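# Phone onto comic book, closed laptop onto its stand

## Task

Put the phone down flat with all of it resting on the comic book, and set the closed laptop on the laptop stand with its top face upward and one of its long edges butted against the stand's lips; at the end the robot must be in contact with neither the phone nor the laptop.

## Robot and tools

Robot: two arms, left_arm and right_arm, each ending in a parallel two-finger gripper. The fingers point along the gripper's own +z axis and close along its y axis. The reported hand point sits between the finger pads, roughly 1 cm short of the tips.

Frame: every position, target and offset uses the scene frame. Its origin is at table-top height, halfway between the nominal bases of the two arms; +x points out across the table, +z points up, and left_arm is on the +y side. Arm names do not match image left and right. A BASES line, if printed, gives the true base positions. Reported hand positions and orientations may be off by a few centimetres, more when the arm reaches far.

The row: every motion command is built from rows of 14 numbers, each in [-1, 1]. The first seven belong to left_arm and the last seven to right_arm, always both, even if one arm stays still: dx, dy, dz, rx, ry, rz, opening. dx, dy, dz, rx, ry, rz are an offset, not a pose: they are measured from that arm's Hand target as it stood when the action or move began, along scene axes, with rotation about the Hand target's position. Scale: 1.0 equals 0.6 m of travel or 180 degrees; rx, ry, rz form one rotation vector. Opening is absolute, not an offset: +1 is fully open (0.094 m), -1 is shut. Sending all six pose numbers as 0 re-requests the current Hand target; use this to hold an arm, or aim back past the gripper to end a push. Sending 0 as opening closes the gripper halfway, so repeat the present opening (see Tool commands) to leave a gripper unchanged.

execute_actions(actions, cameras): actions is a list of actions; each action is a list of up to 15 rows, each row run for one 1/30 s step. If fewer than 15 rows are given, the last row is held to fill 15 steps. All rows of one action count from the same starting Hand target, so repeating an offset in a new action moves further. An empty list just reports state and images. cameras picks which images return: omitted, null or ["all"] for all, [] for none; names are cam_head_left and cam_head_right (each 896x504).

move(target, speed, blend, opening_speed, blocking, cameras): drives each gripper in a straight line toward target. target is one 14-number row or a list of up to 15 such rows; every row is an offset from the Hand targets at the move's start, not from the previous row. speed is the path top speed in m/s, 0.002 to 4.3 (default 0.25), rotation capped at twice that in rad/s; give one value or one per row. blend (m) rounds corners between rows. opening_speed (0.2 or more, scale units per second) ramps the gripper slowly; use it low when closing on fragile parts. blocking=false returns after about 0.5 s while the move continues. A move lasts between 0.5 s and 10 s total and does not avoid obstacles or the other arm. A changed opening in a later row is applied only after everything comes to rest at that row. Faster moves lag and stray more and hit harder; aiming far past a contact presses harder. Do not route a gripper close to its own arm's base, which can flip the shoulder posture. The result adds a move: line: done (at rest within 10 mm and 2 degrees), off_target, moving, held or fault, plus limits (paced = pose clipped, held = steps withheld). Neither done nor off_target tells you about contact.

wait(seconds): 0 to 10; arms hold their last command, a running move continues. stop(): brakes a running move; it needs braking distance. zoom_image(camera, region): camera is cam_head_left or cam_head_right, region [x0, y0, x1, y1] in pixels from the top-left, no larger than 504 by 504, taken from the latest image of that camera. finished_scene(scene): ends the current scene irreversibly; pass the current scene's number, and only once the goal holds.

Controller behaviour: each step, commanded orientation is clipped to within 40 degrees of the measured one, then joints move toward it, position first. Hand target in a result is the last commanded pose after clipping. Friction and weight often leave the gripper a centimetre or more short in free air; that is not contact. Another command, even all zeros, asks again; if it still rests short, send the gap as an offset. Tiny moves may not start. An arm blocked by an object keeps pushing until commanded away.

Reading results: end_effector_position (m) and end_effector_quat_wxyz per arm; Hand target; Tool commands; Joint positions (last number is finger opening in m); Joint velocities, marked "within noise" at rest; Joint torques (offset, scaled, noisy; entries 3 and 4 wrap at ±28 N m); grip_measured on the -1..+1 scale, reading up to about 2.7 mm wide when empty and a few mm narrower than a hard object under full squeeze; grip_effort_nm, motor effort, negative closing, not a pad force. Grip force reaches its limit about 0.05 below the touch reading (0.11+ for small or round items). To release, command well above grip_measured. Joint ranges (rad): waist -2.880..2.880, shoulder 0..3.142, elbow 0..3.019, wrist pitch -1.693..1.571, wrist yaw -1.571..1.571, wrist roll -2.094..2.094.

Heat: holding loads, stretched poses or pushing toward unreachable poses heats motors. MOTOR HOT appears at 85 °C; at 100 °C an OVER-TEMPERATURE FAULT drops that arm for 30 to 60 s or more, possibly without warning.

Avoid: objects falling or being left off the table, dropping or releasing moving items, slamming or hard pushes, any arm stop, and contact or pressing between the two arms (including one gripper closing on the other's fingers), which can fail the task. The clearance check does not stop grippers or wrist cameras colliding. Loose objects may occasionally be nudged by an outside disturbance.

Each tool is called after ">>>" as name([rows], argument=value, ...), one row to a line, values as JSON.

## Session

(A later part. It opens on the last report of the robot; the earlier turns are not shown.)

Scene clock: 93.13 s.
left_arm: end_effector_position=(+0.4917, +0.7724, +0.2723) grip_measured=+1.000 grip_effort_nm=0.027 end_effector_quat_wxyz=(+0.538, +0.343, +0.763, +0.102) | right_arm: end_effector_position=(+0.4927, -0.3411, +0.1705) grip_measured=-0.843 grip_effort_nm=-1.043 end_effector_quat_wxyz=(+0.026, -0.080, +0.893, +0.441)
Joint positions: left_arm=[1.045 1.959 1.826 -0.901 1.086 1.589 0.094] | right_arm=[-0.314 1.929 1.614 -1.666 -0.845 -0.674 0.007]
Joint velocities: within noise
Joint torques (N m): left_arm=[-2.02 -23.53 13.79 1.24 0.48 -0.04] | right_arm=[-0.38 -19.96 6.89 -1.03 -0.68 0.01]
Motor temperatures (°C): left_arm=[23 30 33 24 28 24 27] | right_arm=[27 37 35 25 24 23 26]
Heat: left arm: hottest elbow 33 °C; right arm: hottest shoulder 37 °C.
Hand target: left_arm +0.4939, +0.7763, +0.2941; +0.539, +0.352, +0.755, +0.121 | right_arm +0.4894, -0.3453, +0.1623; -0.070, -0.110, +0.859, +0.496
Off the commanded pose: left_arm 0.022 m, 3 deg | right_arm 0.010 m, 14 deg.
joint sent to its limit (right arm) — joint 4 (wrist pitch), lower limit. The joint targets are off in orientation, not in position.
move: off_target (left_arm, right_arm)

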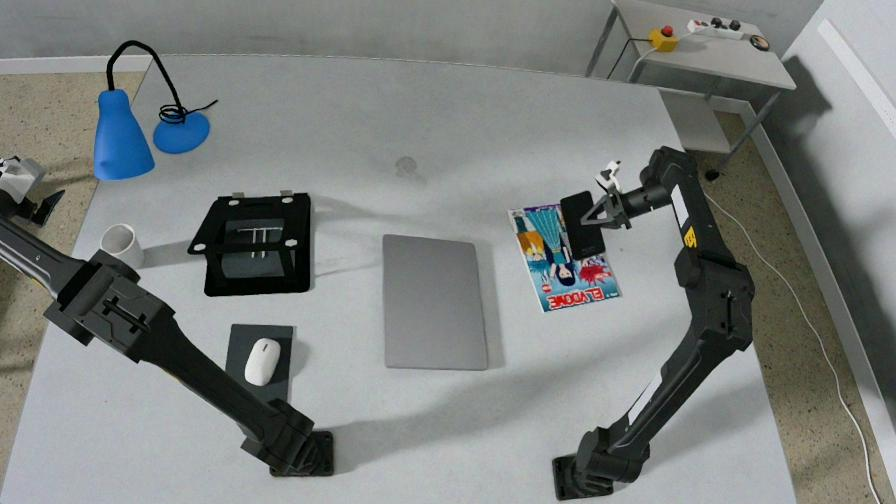

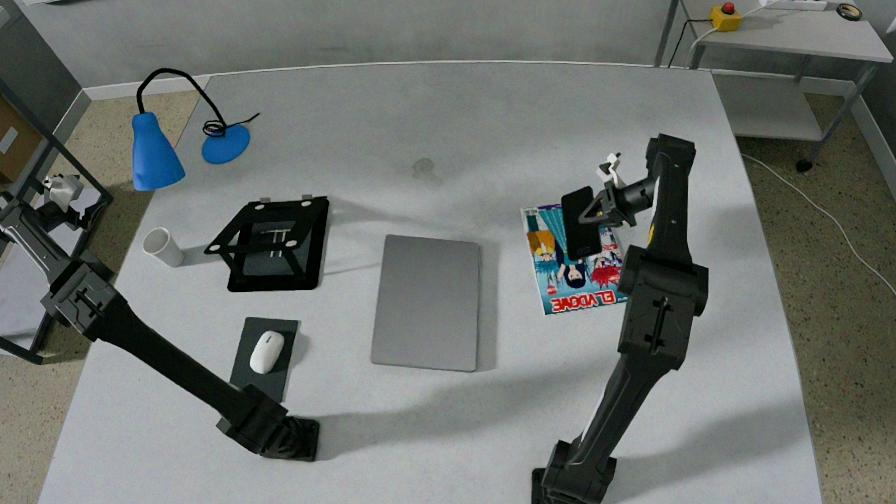

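>>> move(target=[0,0,0,0,0,0,1,0,0,-0.15,0,0,0,-0.9], speed=0.12)

>>> zoom_image(camera="cam_head_left", region=[500, 170, 660, 320])

>>> zoom_image(camera="cam_head_right", region=[500, 170, 660, 320])

Scene clock: 101.67 s.
left_arm: end_effector_position=(+0.4917, +0.7724, +0.2723) grip_measured=+1.000 grip_effort_nm=0.022 end_effector_quat_wxyz=(+0.538, +0.343, +0.763, +0.102) | right_arm: end_effector_position=(+0.4889, -0.3427, +0.0734) grip_measured=-0.843 grip_effort_nm=-1.038 end_effector_quat_wxyz=(-0.032, -0.097, +0.878, +0.468)
Joint positions: left_arm=[1.045 1.959 1.826 -0.901 1.086 1.589 0.094] | right_arm=[-0.314 2.125 1.614 -1.666 -0.822 -0.799 0.007]
Joint velocities: within noise
Joint torques (N m): left_arm=[-1.73 -23.53 13.75 1.26 0.49 -0.03] | right_arm=[-0.03 -22.07 7.13 -1.32 -0.47 0.03]
Motor temperatures (°C): left_arm=[23 30 34 24 28 24 27] | right_arm=[27 36 35 25 24 23 27]
Heat: left arm: hottest elbow 34 °C; right arm: hottest shoulder 36 °C.
Hand target: left_arm +0.4939, +0.7763, +0.2941; +0.539, +0.352, +0.755, +0.121 | right_arm +0.4894, -0.3453, +0.0723; -0.070, -0.110, +0.859, +0.496
Off the commanded pose: left_arm 0.022 m, 3 deg | right_arm 0.003 m, 6 deg.
joint sent to its limit (right arm) — joint 4 (wrist pitch), lower limit. The joint targets are off in orientation, not in position.
move: off_target (left_arm, right_arm)

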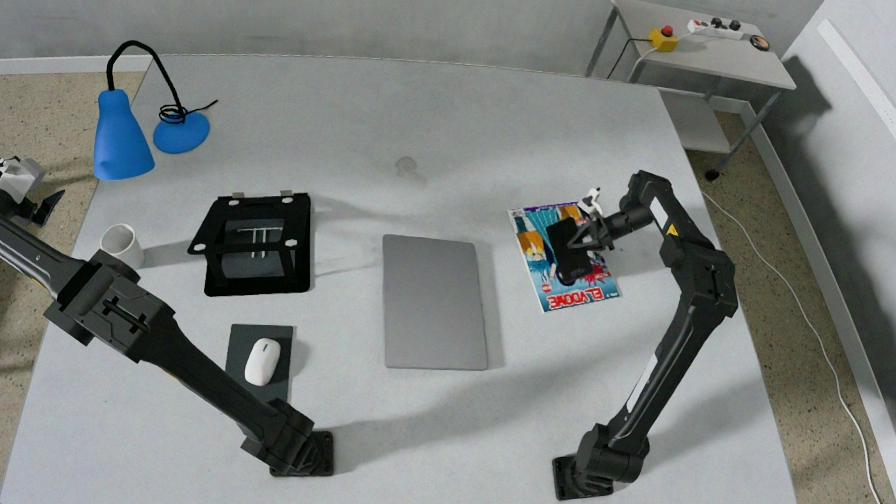

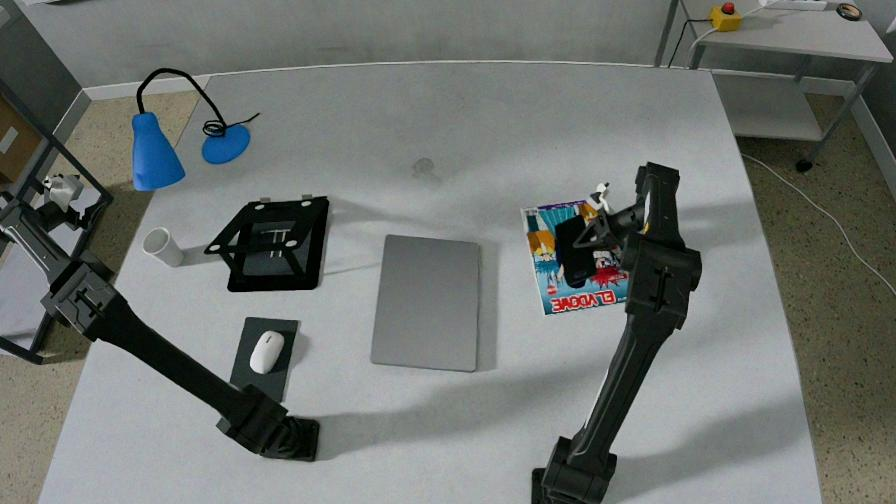

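Scaled by 3.150.

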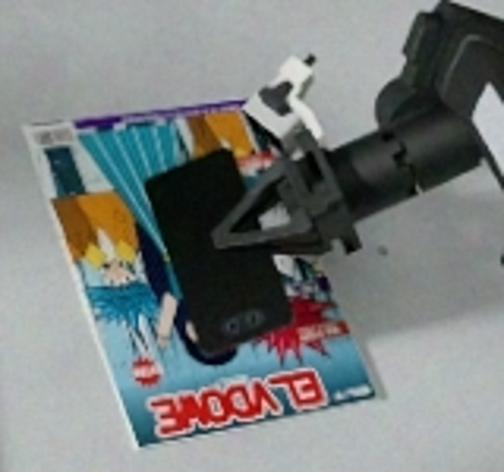

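Scaled by 3.150.

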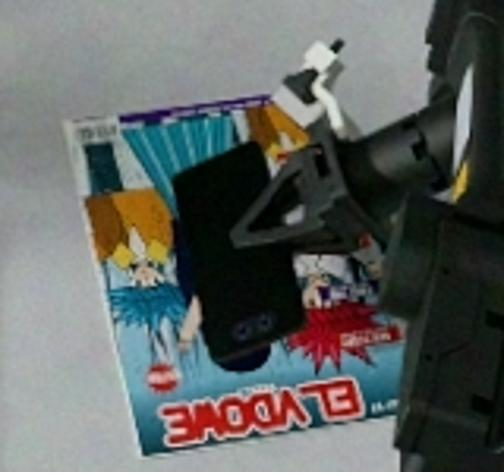

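>>> move(target=[0,0,0,0,0,0,1,0,0.0,-0.05,0,0,0,-0.9], speed=0.06)

>>> zoom_image(camera="cam_head_left", region=[500, 170, 660, 320])

Scene clock: 105.50 s.
left_arm: end_effector_position=(+0.4917, +0.7724, +0.2723) grip_measured=+1.000 grip_effort_nm=0.017 end_effector_quat_wxyz=(+0.538, +0.343, +0.763, +0.102) | right_arm: end_effector_position=(+0.4841, -0.3418, +0.0436) grip_measured=-0.843 grip_effort_nm=-1.043 end_effector_quat_wxyz=(-0.049, -0.101, +0.871, +0.478)
Joint positions: left_arm=[1.045 1.959 1.826 -0.901 1.086 1.589 0.094] | right_arm=[-0.314 2.186 1.614 -1.666 -0.817 -0.837 0.007]
Joint velocities: within noise
Joint torques (N m): left_arm=[-1.03 -23.65 13.74 0.88 0.53 -0.02] | right_arm=[0.26 -21.25 7.97 -1.4 -0.43 0.05]
Motor temperatures (°C): left_arm=[23 30 34 24 28 24 27] | right_arm=[27 36 35 25 24 23 27]
Heat: left arm: hottest elbow 34 °C; right arm: hottest shoulder 36 °C.
Hand target: left_arm +0.4939, +0.7763, +0.2941; +0.539, +0.352, +0.755, +0.121 | right_arm +0.4894, -0.3453, +0.0424; -0.070, -0.110, +0.859, +0.496
Off the commanded pose: left_arm 0.022 m, 3 deg | right_arm 0.006 m, 4 deg.
joint sent to its limit (right arm) — joint 4 (wrist pitch), lower limit. The joint targets are off in orientation, not in position.
move: off_target (left_arm, right_arm)

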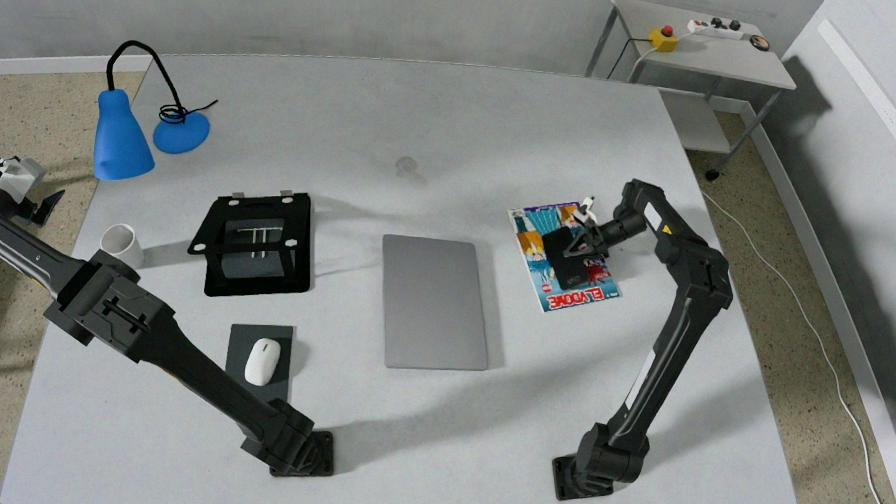

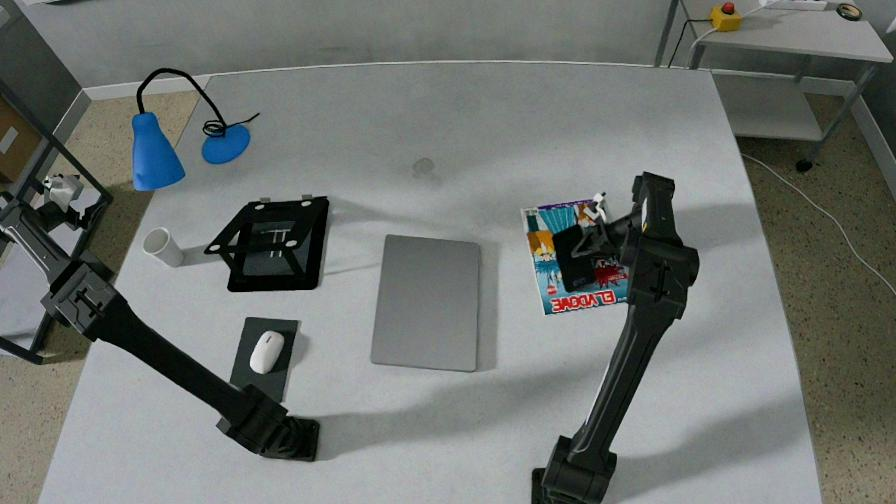

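Scaled by 3.150.

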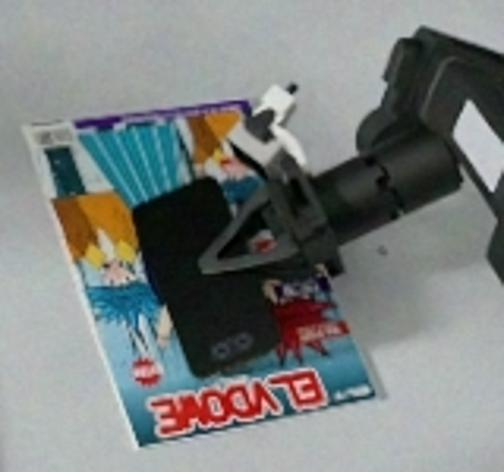

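>>> move(target=[0,0,0,0,0,0,1,0.01,-0.012,-0.016,0,0,0,-0.9], speed=0.04)

>>> zoom_image(camera="cam_head_left", region=[500, 170, 660, 320])

>>> zoom_image(camera="cam_head_right", region=[500, 170, 660, 320])

Scene clock: 109.67 s.
left_arm: end_effector_position=(+0.4917, +0.7724, +0.2723) grip_measured=+1.000 grip_effort_nm=0.022 end_effector_quat_wxyz=(+0.538, +0.343, +0.763, +0.102) | right_arm: end_effector_position=(+0.4826, -0.3418, +0.0363) grip_measured=-0.843 grip_effort_nm=-1.033 end_effector_quat_wxyz=(-0.053, -0.103, +0.869, +0.480)
Joint positions: left_arm=[1.045 1.959 1.826 -0.901 1.086 1.589 0.094] | right_arm=[-0.314 2.201 1.614 -1.666 -0.815 -0.849 0.007]
Joint velocities: within noise
Joint torques (N m): left_arm=[-1.26 -24 13.9 1.21 0.57 -0.03] | right_arm=[-0.44 -20.54 9.65 -1.4 -0.31 0.12]
Motor temperatures (°C): left_arm=[23 31 34 24 28 24 27] | right_arm=[27 37 35 25 24 23 27]
Heat: left arm: hottest elbow 34 °C; right arm: hottest shoulder 37 °C.
Hand target: left_arm +0.4939, +0.7763, +0.2941; +0.539, +0.352, +0.755, +0.121 | right_arm +0.4954, -0.3525, +0.0327; -0.070, -0.110, +0.859, +0.496
Off the commanded pose: left_arm 0.022 m, 3 deg | right_arm 0.017 m, 3 deg.
joint sent to its limit (right arm) — joint 4 (wrist pitch), lower limit. The joint targets are off in orientation, not in position.
move: off_target (left_arm, right_arm)

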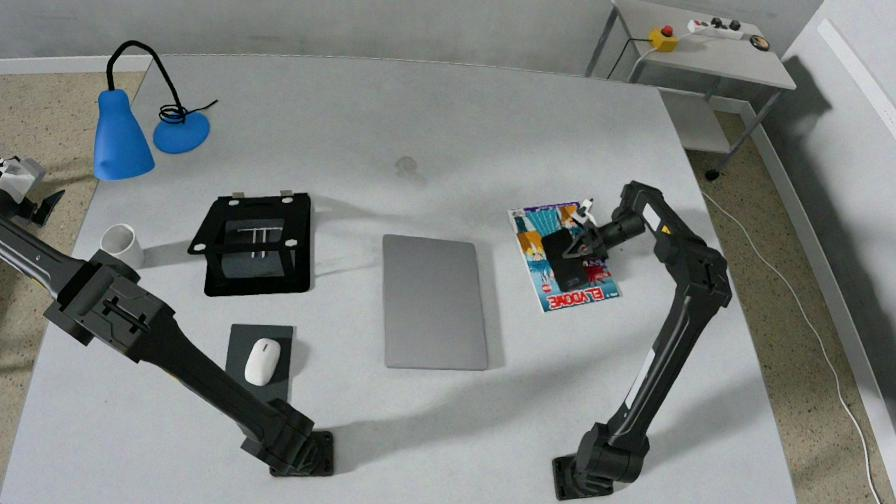

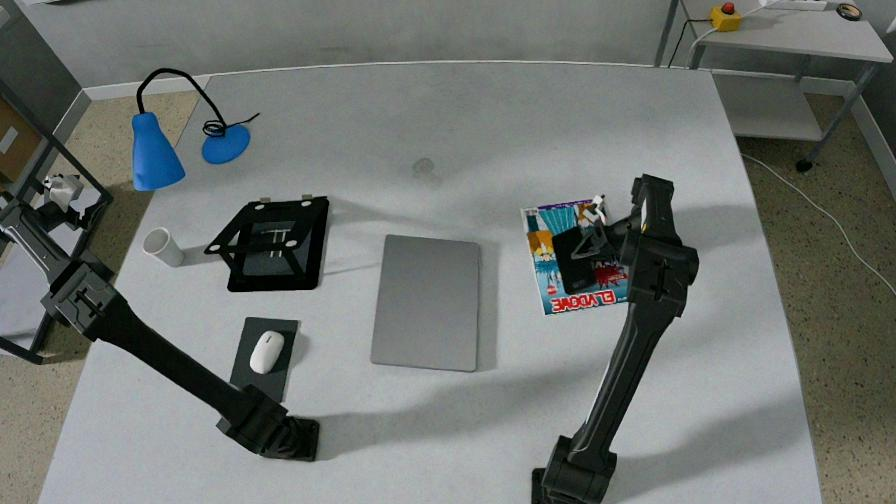

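Scaled by 3.150.

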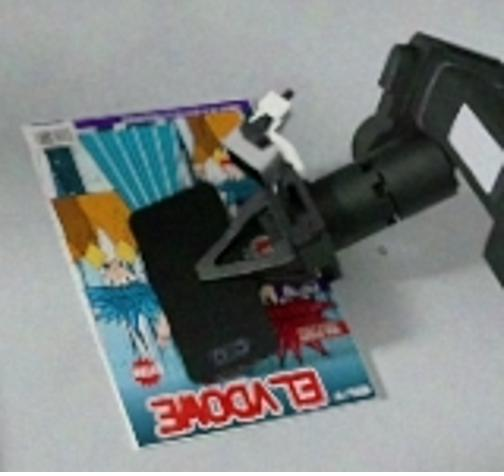

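Scaled by 3.150.

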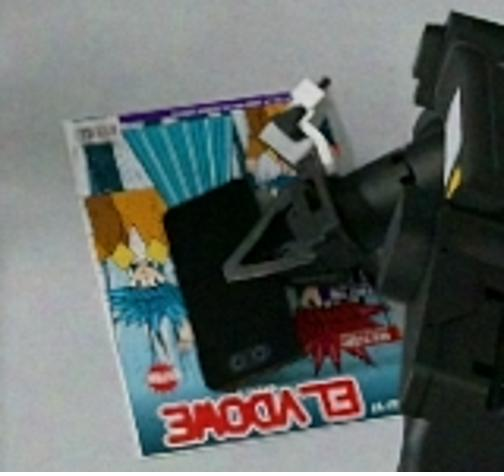

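>>> move(target=[0,0,0,0,0,0,1,0,0,0,0,0,0,-0.35], opening_speed=0.2)

>>> zoom_image(camera="cam_head_left", region=[500, 170, 660, 320])

>>> zoom_image(camera="cam_head_right", region=[500, 170, 660, 320])

Scene clock: 115.33 s.
left_arm: end_effector_position=(+0.4917, +0.7724, +0.2723) grip_measured=+1.000 grip_effort_nm=0.022 end_effector_quat_wxyz=(+0.538, +0.343, +0.763, +0.102) | right_arm: end_effector_position=(+0.4823, -0.3421, +0.0336) grip_measured=-0.352 grip_effort_nm=0.056 end_effector_quat_wxyz=(-0.055, -0.103, +0.869, +0.481)
Joint positions: left_arm=[1.045 1.959 1.826 -0.901 1.086 1.589 0.094] | right_arm=[-0.315 2.207 1.617 -1.668 -0.814 -0.85 0.03]
Joint velocities: within noise
Joint torques (N m): left_arm=[-1.96 -23.65 13.76 1.17 0.56 -0.02] | right_arm=[-0.38 -21.13 9.48 -1.35 -0.34 0.1]
Motor temperatures (°C): left_arm=[23 31 34 24 28 24 27] | right_arm=[27 37 35 25 24 23 27]
Heat: left arm: hottest elbow 34 °C; right arm: hottest shoulder 37 °C.
Hand target: left_arm +0.4939, +0.7763, +0.2941; +0.539, +0.352, +0.755, +0.121 | right_arm +0.4954, -0.3525, +0.0326; -0.070, -0.110, +0.859, +0.496
Off the commanded pose: left_arm 0.022 m, 3 deg | right_arm 0.017 m, 3 deg.
joint sent to its limit (right arm) — joint 4 (wrist pitch), lower limit. The joint targets are off in orientation, not in position.
move: off_target (left_arm, right_arm)

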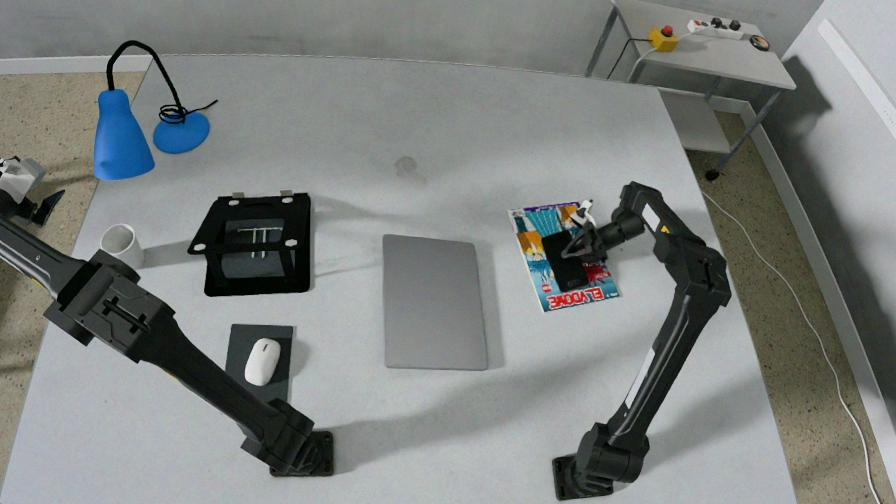

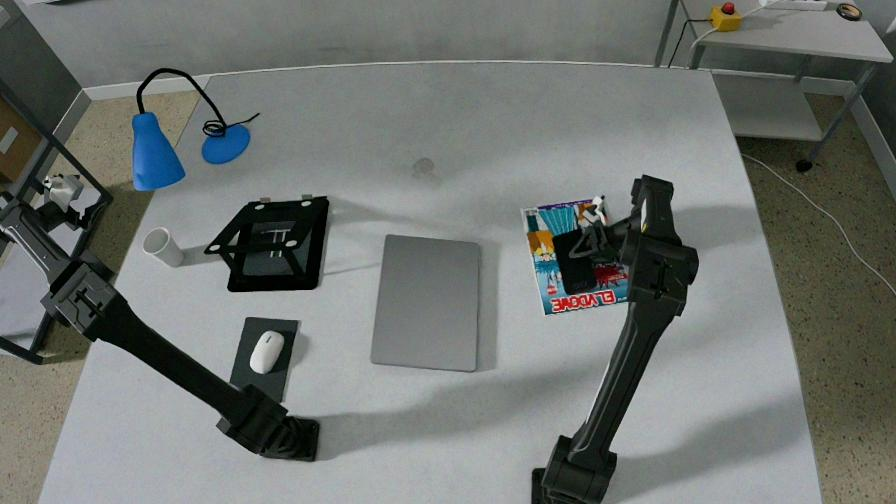

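Scaled by 3.150.

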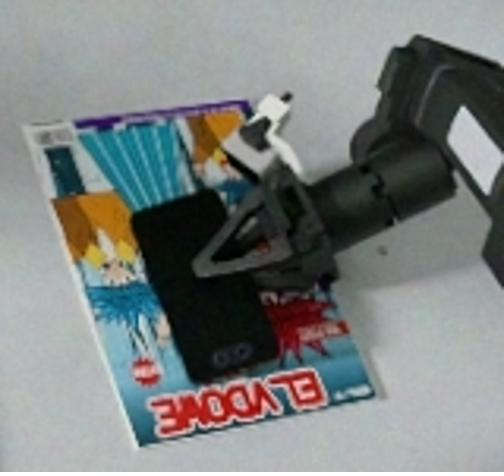

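Scaled by 3.150.

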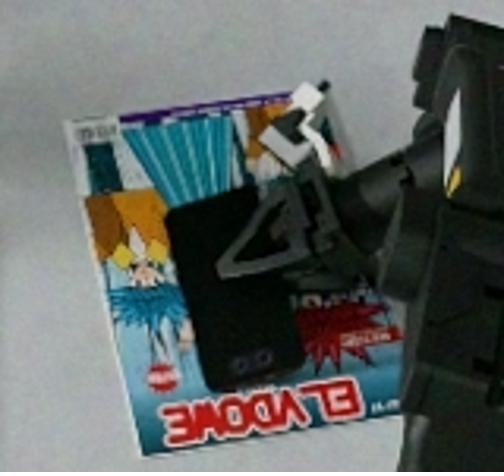

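>>> move(target=[0,0,0,0,0,0,1,0.03,-0.15,0.085,0,0,0,-0.35], speed=0.08)

>>> zoom_image(camera="cam_head_left", region=[500, 170, 660, 320])

>>> zoom_image(camera="cam_head_right", region=[500, 170, 660, 320])

Scene clock: 120.93 s.
left_arm: end_effector_position=(+0.4917, +0.7724, +0.2723) grip_measured=+1.000 grip_effort_nm=0.027 end_effector_quat_wxyz=(+0.538, +0.343, +0.763, +0.102) | right_arm: end_effector_position=(+0.4996, -0.4305, +0.0614) grip_measured=-0.351 grip_effort_nm=0.056 end_effector_quat_wxyz=(+0.001, -0.064, +0.895, +0.441)
Joint positions: left_arm=[1.045 1.959 1.826 -0.901 1.086 1.589 0.094] | right_arm=[-0.45 2.183 1.714 -1.668 -0.76 -0.82 0.03]
Joint velocities: within noise
Joint torques (N m): left_arm=[-1.26 -23.18 13.63 1.1 0.5 -0.03] | right_arm=[-0.21 -24.53 10.21 -1.21 -0.31 0.11]
Motor temperatures (°C): left_arm=[23 31 34 24 28 24 27] | right_arm=[27 37 35 25 24 23 26]
Heat: left arm: hottest elbow 34 °C; right arm: hottest shoulder 37 °C.
Hand target: left_arm +0.4940, +0.7763, +0.2938; +0.539, +0.352, +0.755, +0.121 | right_arm +0.5134, -0.4424, +0.0837; -0.070, -0.110, +0.859, +0.496
Off the commanded pose: left_arm 0.022 m, 3 deg | right_arm 0.029 m, 12 deg.
joint sent to its limit (right arm) — joint 4 (wrist pitch), lower limit. The joint targets are off in orientation, not in position.
move: off_target (left_arm, right_arm)

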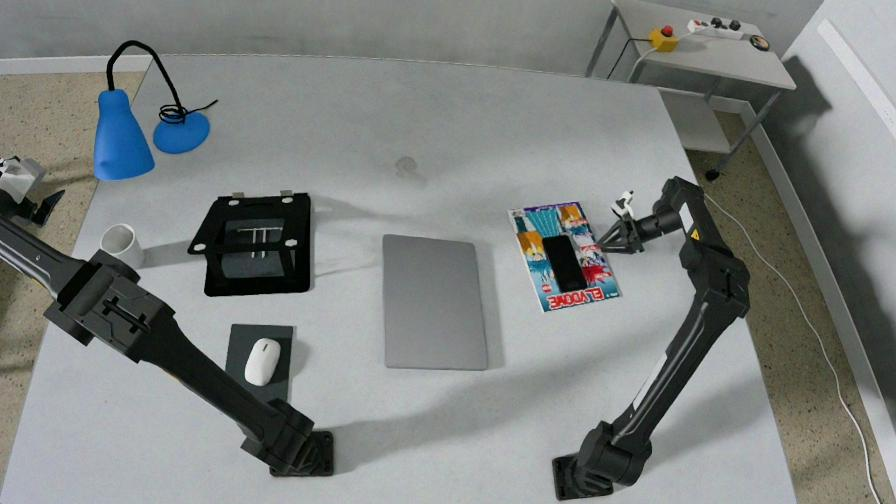

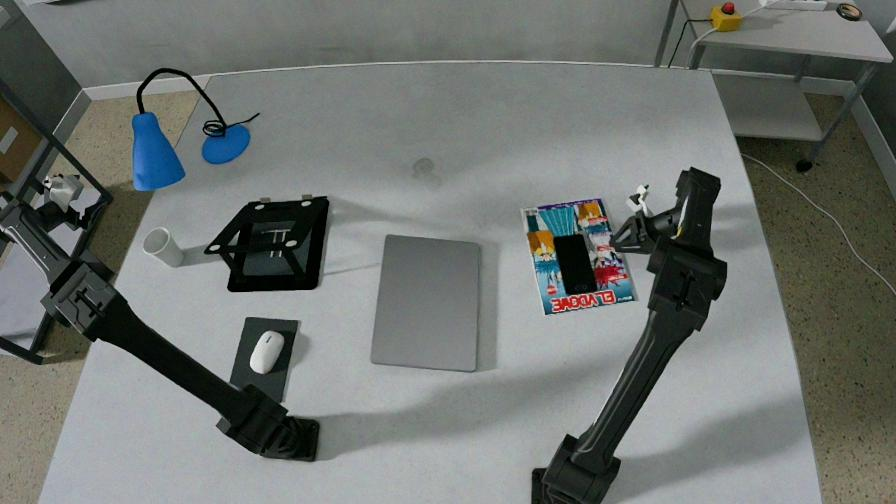

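Scaled by 3.150.

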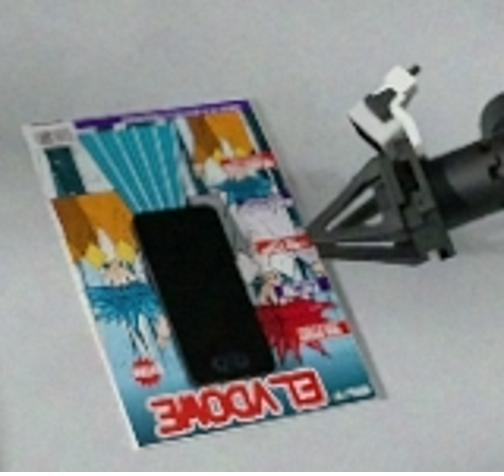

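Scaled by 3.150.

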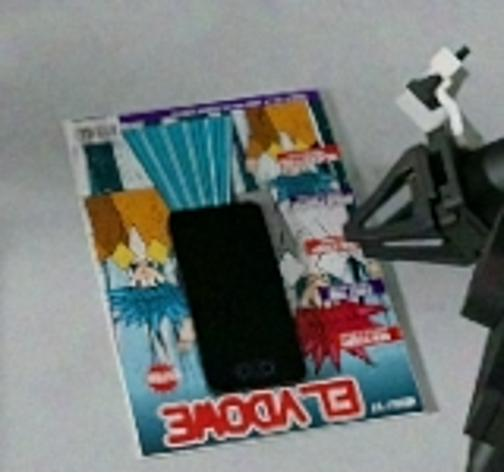

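>>> zoom_image(camera="cam_head_left", region=[370, 330, 510, 400])

>>> zoom_image(camera="cam_head_right", region=[360, 330, 500, 400])

>>> zoom_image(camera="cam_head_right", region=[195, 185, 345, 305])

>>> zoom_image(camera="cam_head_left", region=[440, 225, 520, 285])

Scaled by 3.600.

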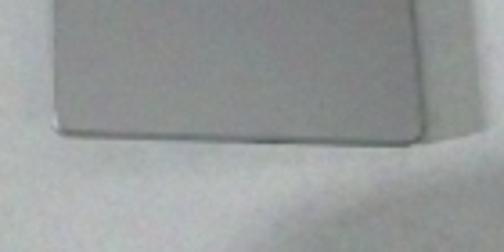

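Scaled by 3.600.

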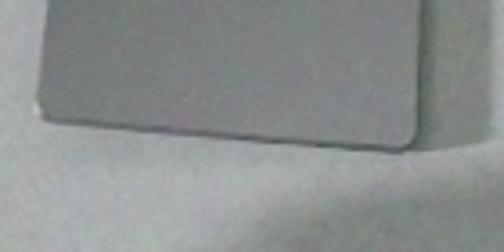

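Scaled by 3.360.

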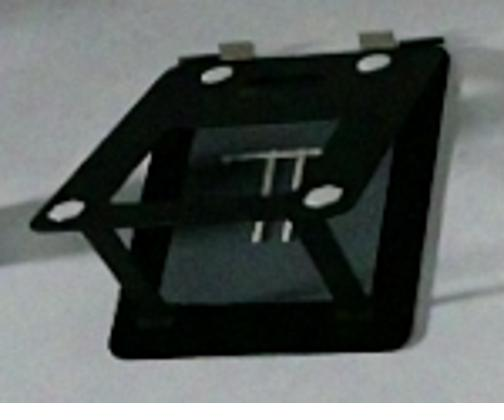

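Scaled by 6.300.

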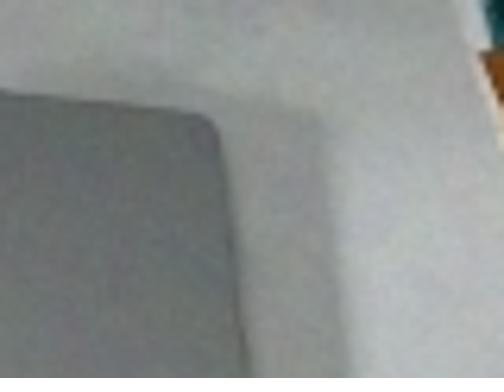

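>>> move([
  [0,0,0.1,0,0,0,1,0.03,-0.15,0.15,0,0,0,-0.35],
  [-0.22,-0.84,0.1,-0.423,0.489,-0.038,1,-0.25,0.1,0.25,-0.325,-0.075,0,-0.35],
])

>>> zoom_image(camera="cam_head_left", region=[300, 180, 550, 400])

Scene clock: 174.17 s.
left_arm: end_effector_position=(+0.3673, +0.2783, +0.3525) grip_measured=+1.000 grip_effort_nm=0.012 end_effector_quat_wxyz=(+0.196, -0.141, +0.824, -0.513) | right_arm: end_effector_position=(+0.3653, -0.3868, +0.2338) grip_measured=-0.351 grip_effort_nm=0.056 end_effector_quat_wxyz=(-0.022, -0.115, +0.993, +0.001)
Joint positions: left_arm=[0.562 1.169 1.138 -1.67 1.159 0.336 0.094] | right_arm=[-0.193 1.42 1.326 -1.52 0.011 -0.418 0.03]
Joint velocities: within noise
Joint torques (N m): left_arm=[-1.55 -10.29 9.36 -0.36 0.63 0.01] | right_arm=[1.2 -14.74 7.25 0.42 0.09 0.22]
Motor temperatures (°C): left_arm=[23 31 35 24 28 24 27] | right_arm=[27 37 38 25 24 23 25]
Heat: left arm: hottest elbow 35 °C; right arm: hottest elbow 38 °C.
Hand target: left_arm +0.3619, +0.2721, +0.3540; +0.000, +0.001, +0.793, -0.609 | right_arm +0.3635, -0.3824, +0.2337; -0.018, -0.116, +0.993, -0.002
Off the commanded pose: left_arm 0.008 m, 30 deg | right_arm 0.005 m, 1 deg.
joint sent to its limit (left arm) — joint 4 (wrist pitch), lower limit. The joint targets are off in orientation, not in position.
move: off_target (left_arm)

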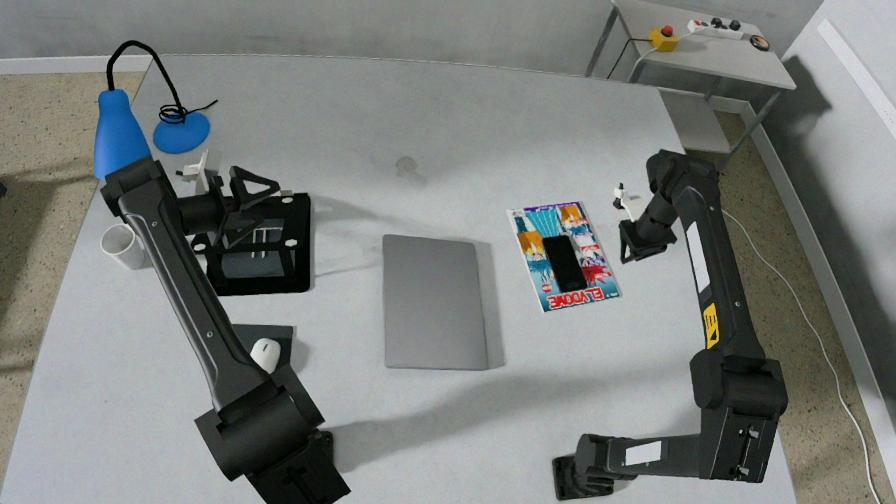

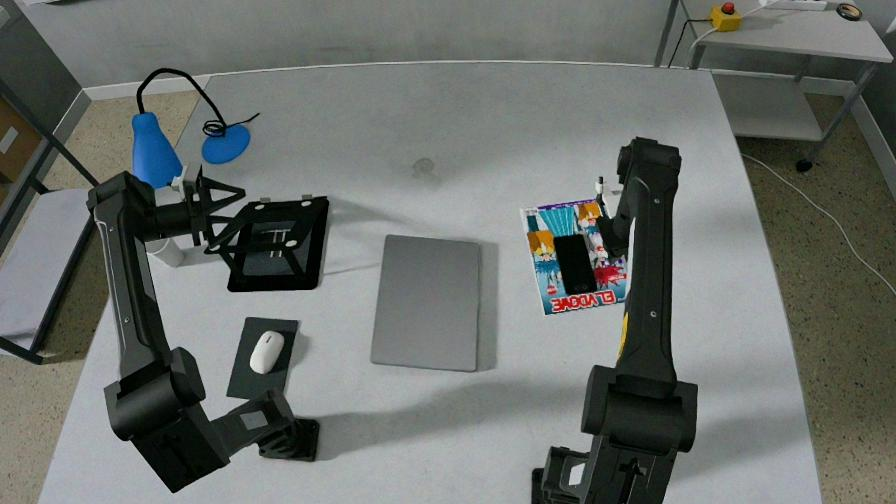

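Scaled by 2.016.

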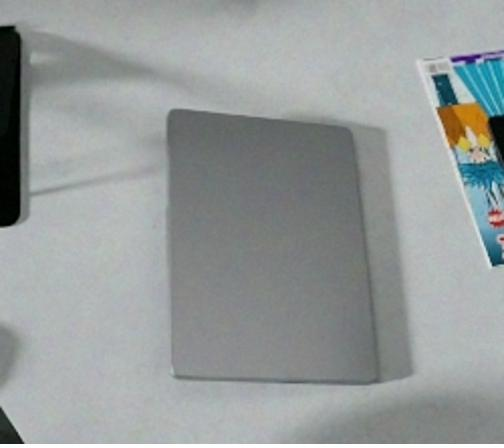

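>>> move([
  [0,0,0,0,0,0,1,-0.09,0.1,-0.1,0.415,0.047,-0.061,0.2],
  [0,0,0,0,0,0,1,-0.09,0.19,-0.22,0.415,0.047,-0.061,0.2],
])

>>> zoom_image(camera="cam_head_left", region=[450, 230, 700, 430])

>>> zoom_image(camera="cam_head_right", region=[450, 230, 700, 430])

Scene clock: 185.93 s.
left_arm: end_effector_position=(+0.3674, +0.2783, +0.3526) grip_measured=+1.000 grip_effort_nm=0.017 end_effector_quat_wxyz=(+0.196, -0.142, +0.823, -0.514) | right_arm: end_effector_position=(+0.3081, -0.2714, +0.1071) grip_measured=+0.199 grip_effort_nm=0.066 end_effector_quat_wxyz=(-0.010, -0.008, +0.794, +0.608)
Joint positions: left_arm=[0.562 1.169 1.138 -1.67 1.16 0.335 0.094] | right_arm=[-0.363 1.802 0.945 -1.662 -1.109 -0.994 0.056]
Joint velocities: within noise
Joint torques (N m): left_arm=[-2.14 -9.88 9.36 -0.18 0.63 0.02] | right_arm=[1.2 -14.04 4.34 -0.73 -0.35 0.07]
Motor temperatures (°C): left_arm=[23 30 35 24 28 24 27] | right_arm=[27 37 36 25 24 23 25]
Heat: left arm: hottest elbow 35 °C; right arm: hottest shoulder 37 °C.
Hand target: left_arm +0.3619, +0.2722, +0.3540; +0.000, +0.001, +0.793, -0.609 | right_arm +0.3093, -0.2684, +0.1017; -0.012, -0.014, +0.793, +0.609
Off the commanded pose: left_arm 0.008 m, 30 deg | right_arm 0.006 m, 1 deg.
joint sent to its limit (left arm) — joint 4 (wrist pitch), lower limit. The joint targets are off in orientation, not in position.
move: off_target (left_arm)

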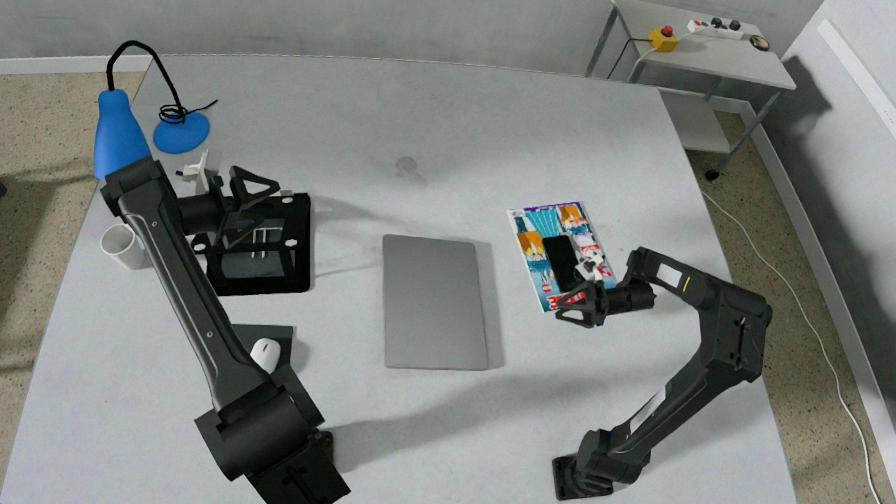

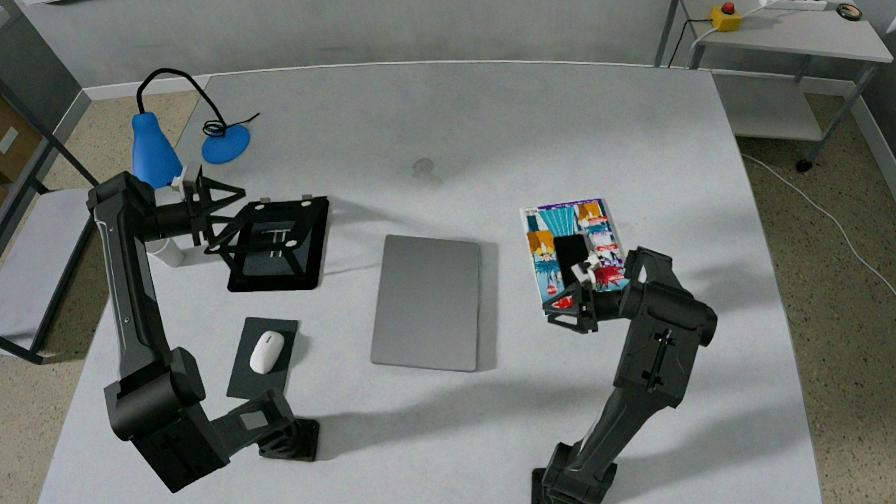

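Scaled by 2.016.

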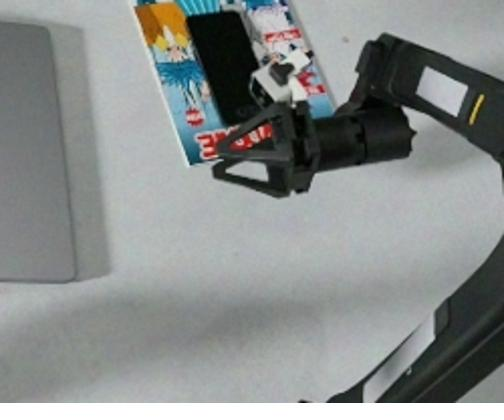

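Scaled by 2.016.

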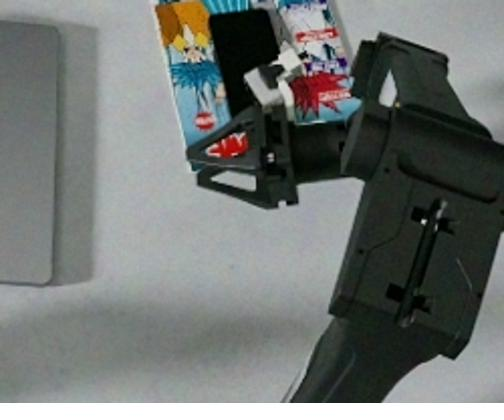

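>>> move([
  [0,0,0,0,0,0,1,-0.065,0.03,-0.06,0,0,0,-0.2],
  [0,0,0,0,0,0,1,-0.065,0.1,-0.112,0,0,0,-0.2],
], speed=0.12)

>>> zoom_image(camera="cam_head_left", region=[440, 280, 600, 400])

>>> zoom_image(camera="cam_head_right", region=[440, 280, 600, 400])

Scene clock: 192.20 s.
left_arm: end_effector_position=(+0.3674, +0.2783, +0.3527) grip_measured=+1.000 grip_effort_nm=0.012 end_effector_quat_wxyz=(+0.196, -0.142, +0.823, -0.514) | right_arm: end_effector_position=(+0.2759, -0.2140, +0.0416) grip_measured=-0.199 grip_effort_nm=-0.085 end_effector_quat_wxyz=(-0.002, -0.015, +0.794, +0.608)
Joint positions: left_arm=[0.562 1.169 1.138 -1.67 1.161 0.335 0.094] | right_arm=[-0.229 1.834 0.753 -1.222 -1.212 -0.781 0.038]
Joint velocities: within noise
Joint torques (N m): left_arm=[-2.61 -9.88 9.36 -0.29 0.69 0.02] | right_arm=[1.44 -11.99 2.19 -0.16 -0.49 0.15]
Motor temperatures (°C): left_arm=[23 30 35 24 28 24 27] | right_arm=[27 37 36 25 24 23 25]
Heat: left arm: hottest elbow 35 °C; right arm: hottest shoulder 37 °C.
Hand target: left_arm +0.3619, +0.2721, +0.3540; +0.000, +0.001, +0.793, -0.609 | right_arm +0.2703, -0.2084, +0.0345; -0.012, -0.014, +0.793, +0.609
Off the commanded pose: left_arm 0.008 m, 30 deg | right_arm 0.011 m, 1 deg.
joint sent to its limit (left arm) — joint 4 (wrist pitch), lower limit. The joint targets are off in orientation, not in position.
move: off_target (left_arm, right_arm)

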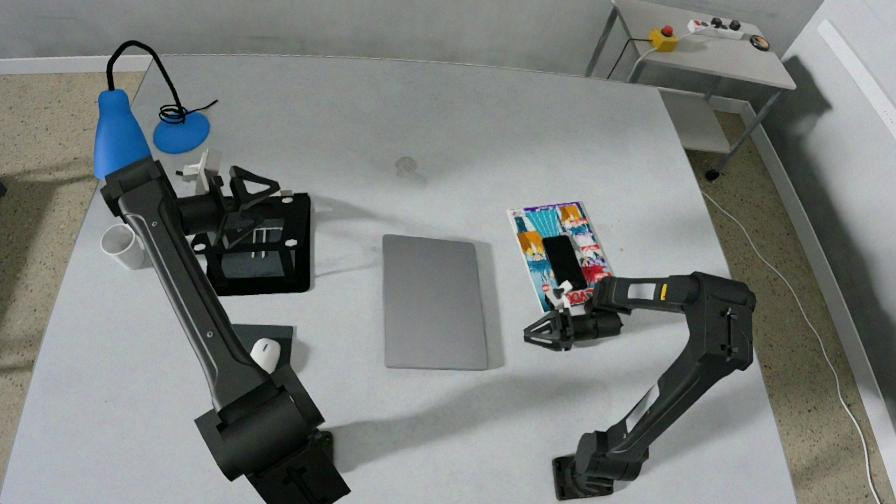

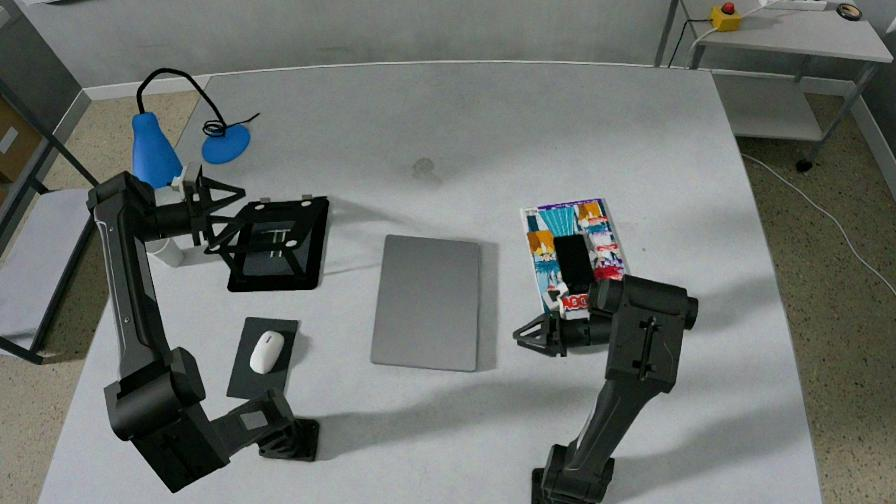

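Scaled by 3.150.

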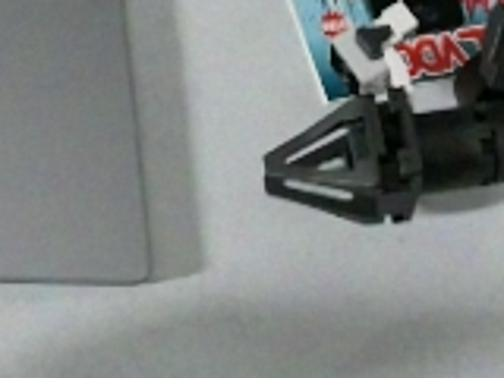

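Scaled by 3.150.

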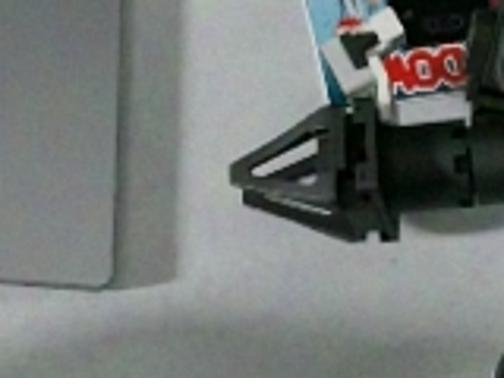

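>>> move([
  [0,0,0,0,0,0,1,0,0.12,-0.018,0,0,0,-0.2],
], speed=0.08)

>>> zoom_image(camera="cam_head_left", region=[440, 280, 600, 400])

>>> zoom_image(camera="cam_head_right", region=[440, 280, 600, 400])

Scene clock: 198.07 s.
left_arm: end_effector_position=(+0.3674, +0.2783, +0.3527) grip_measured=+1.000 grip_effort_nm=0.017 end_effector_quat_wxyz=(+0.196, -0.142, +0.823, -0.514) | right_arm: end_effector_position=(+0.2825, -0.1422, +0.0314) grip_measured=-0.199 grip_effort_nm=-0.085 end_effector_quat_wxyz=(+0.005, -0.018, +0.790, +0.613)
Joint positions: left_arm=[0.562 1.169 1.138 -1.67 1.161 0.335 0.094] | right_arm=[-0.002 1.739 0.614 -0.489 -1.32 -0.074 0.038]
Joint velocities: within noise
Joint torques (N m): left_arm=[-1.79 -9.76 9.35 -0.24 0.72 -0.02] | right_arm=[1.79 -11.93 2.11 0.57 -0.22 0.22]
Motor temperatures (°C): left_arm=[23 29 35 24 28 24 27] | right_arm=[27 37 35 25 24 23 25]
Heat: left arm: hottest elbow 35 °C; right arm: hottest shoulder 37 °C.
Hand target: left_arm +0.3619, +0.2722, +0.3540; +0.000, +0.001, +0.793, -0.609 | right_arm +0.2703, -0.1364, +0.0237; -0.012, -0.014, +0.793, +0.609
Off the commanded pose: left_arm 0.008 m, 30 deg | right_arm 0.016 m, 2 deg.
joint sent to its limit (left arm) — joint 4 (wrist pitch), lower limit. The joint targets are off in orientation, not in position.
move: off_target (left_arm, right_arm)

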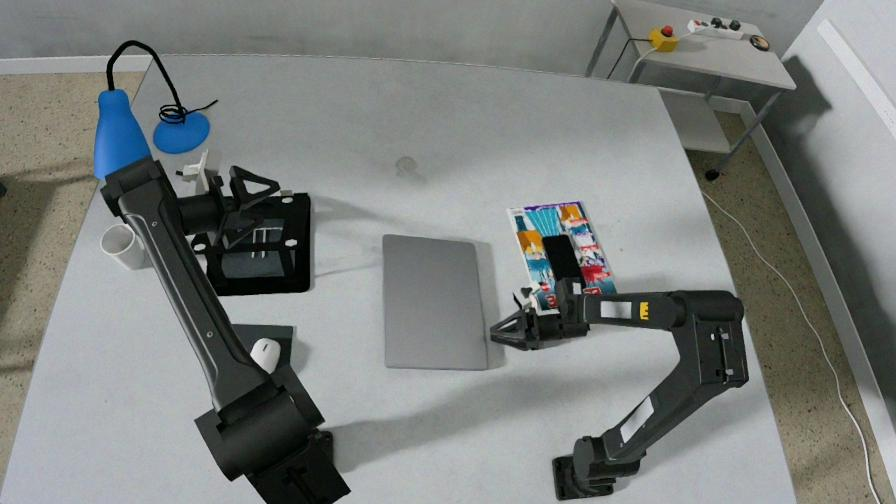

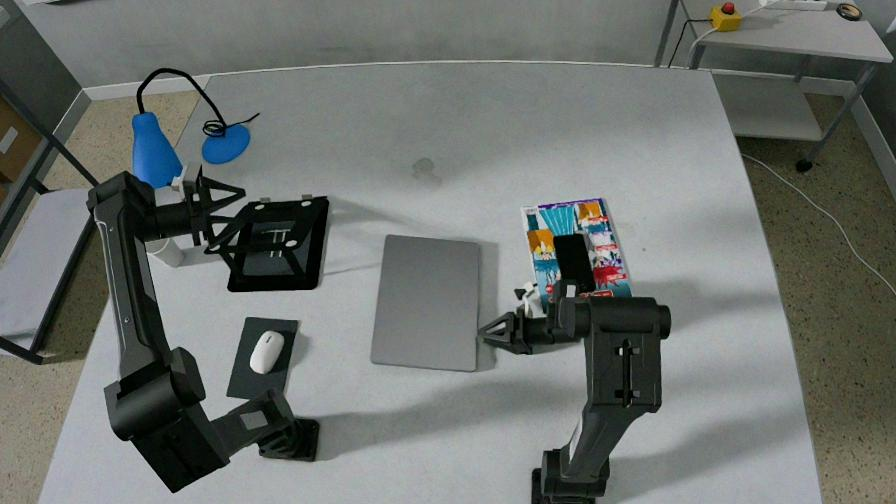

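Scaled by 3.150.

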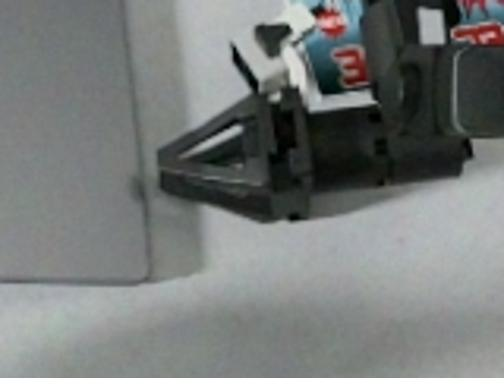

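Scaled by 3.150.

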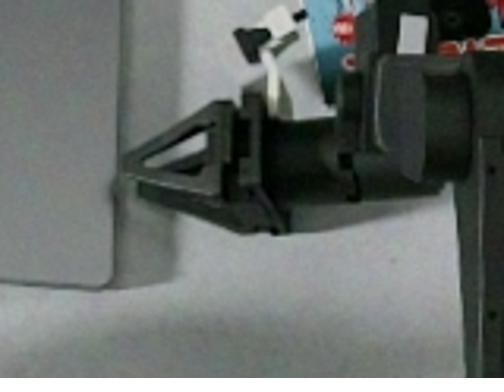

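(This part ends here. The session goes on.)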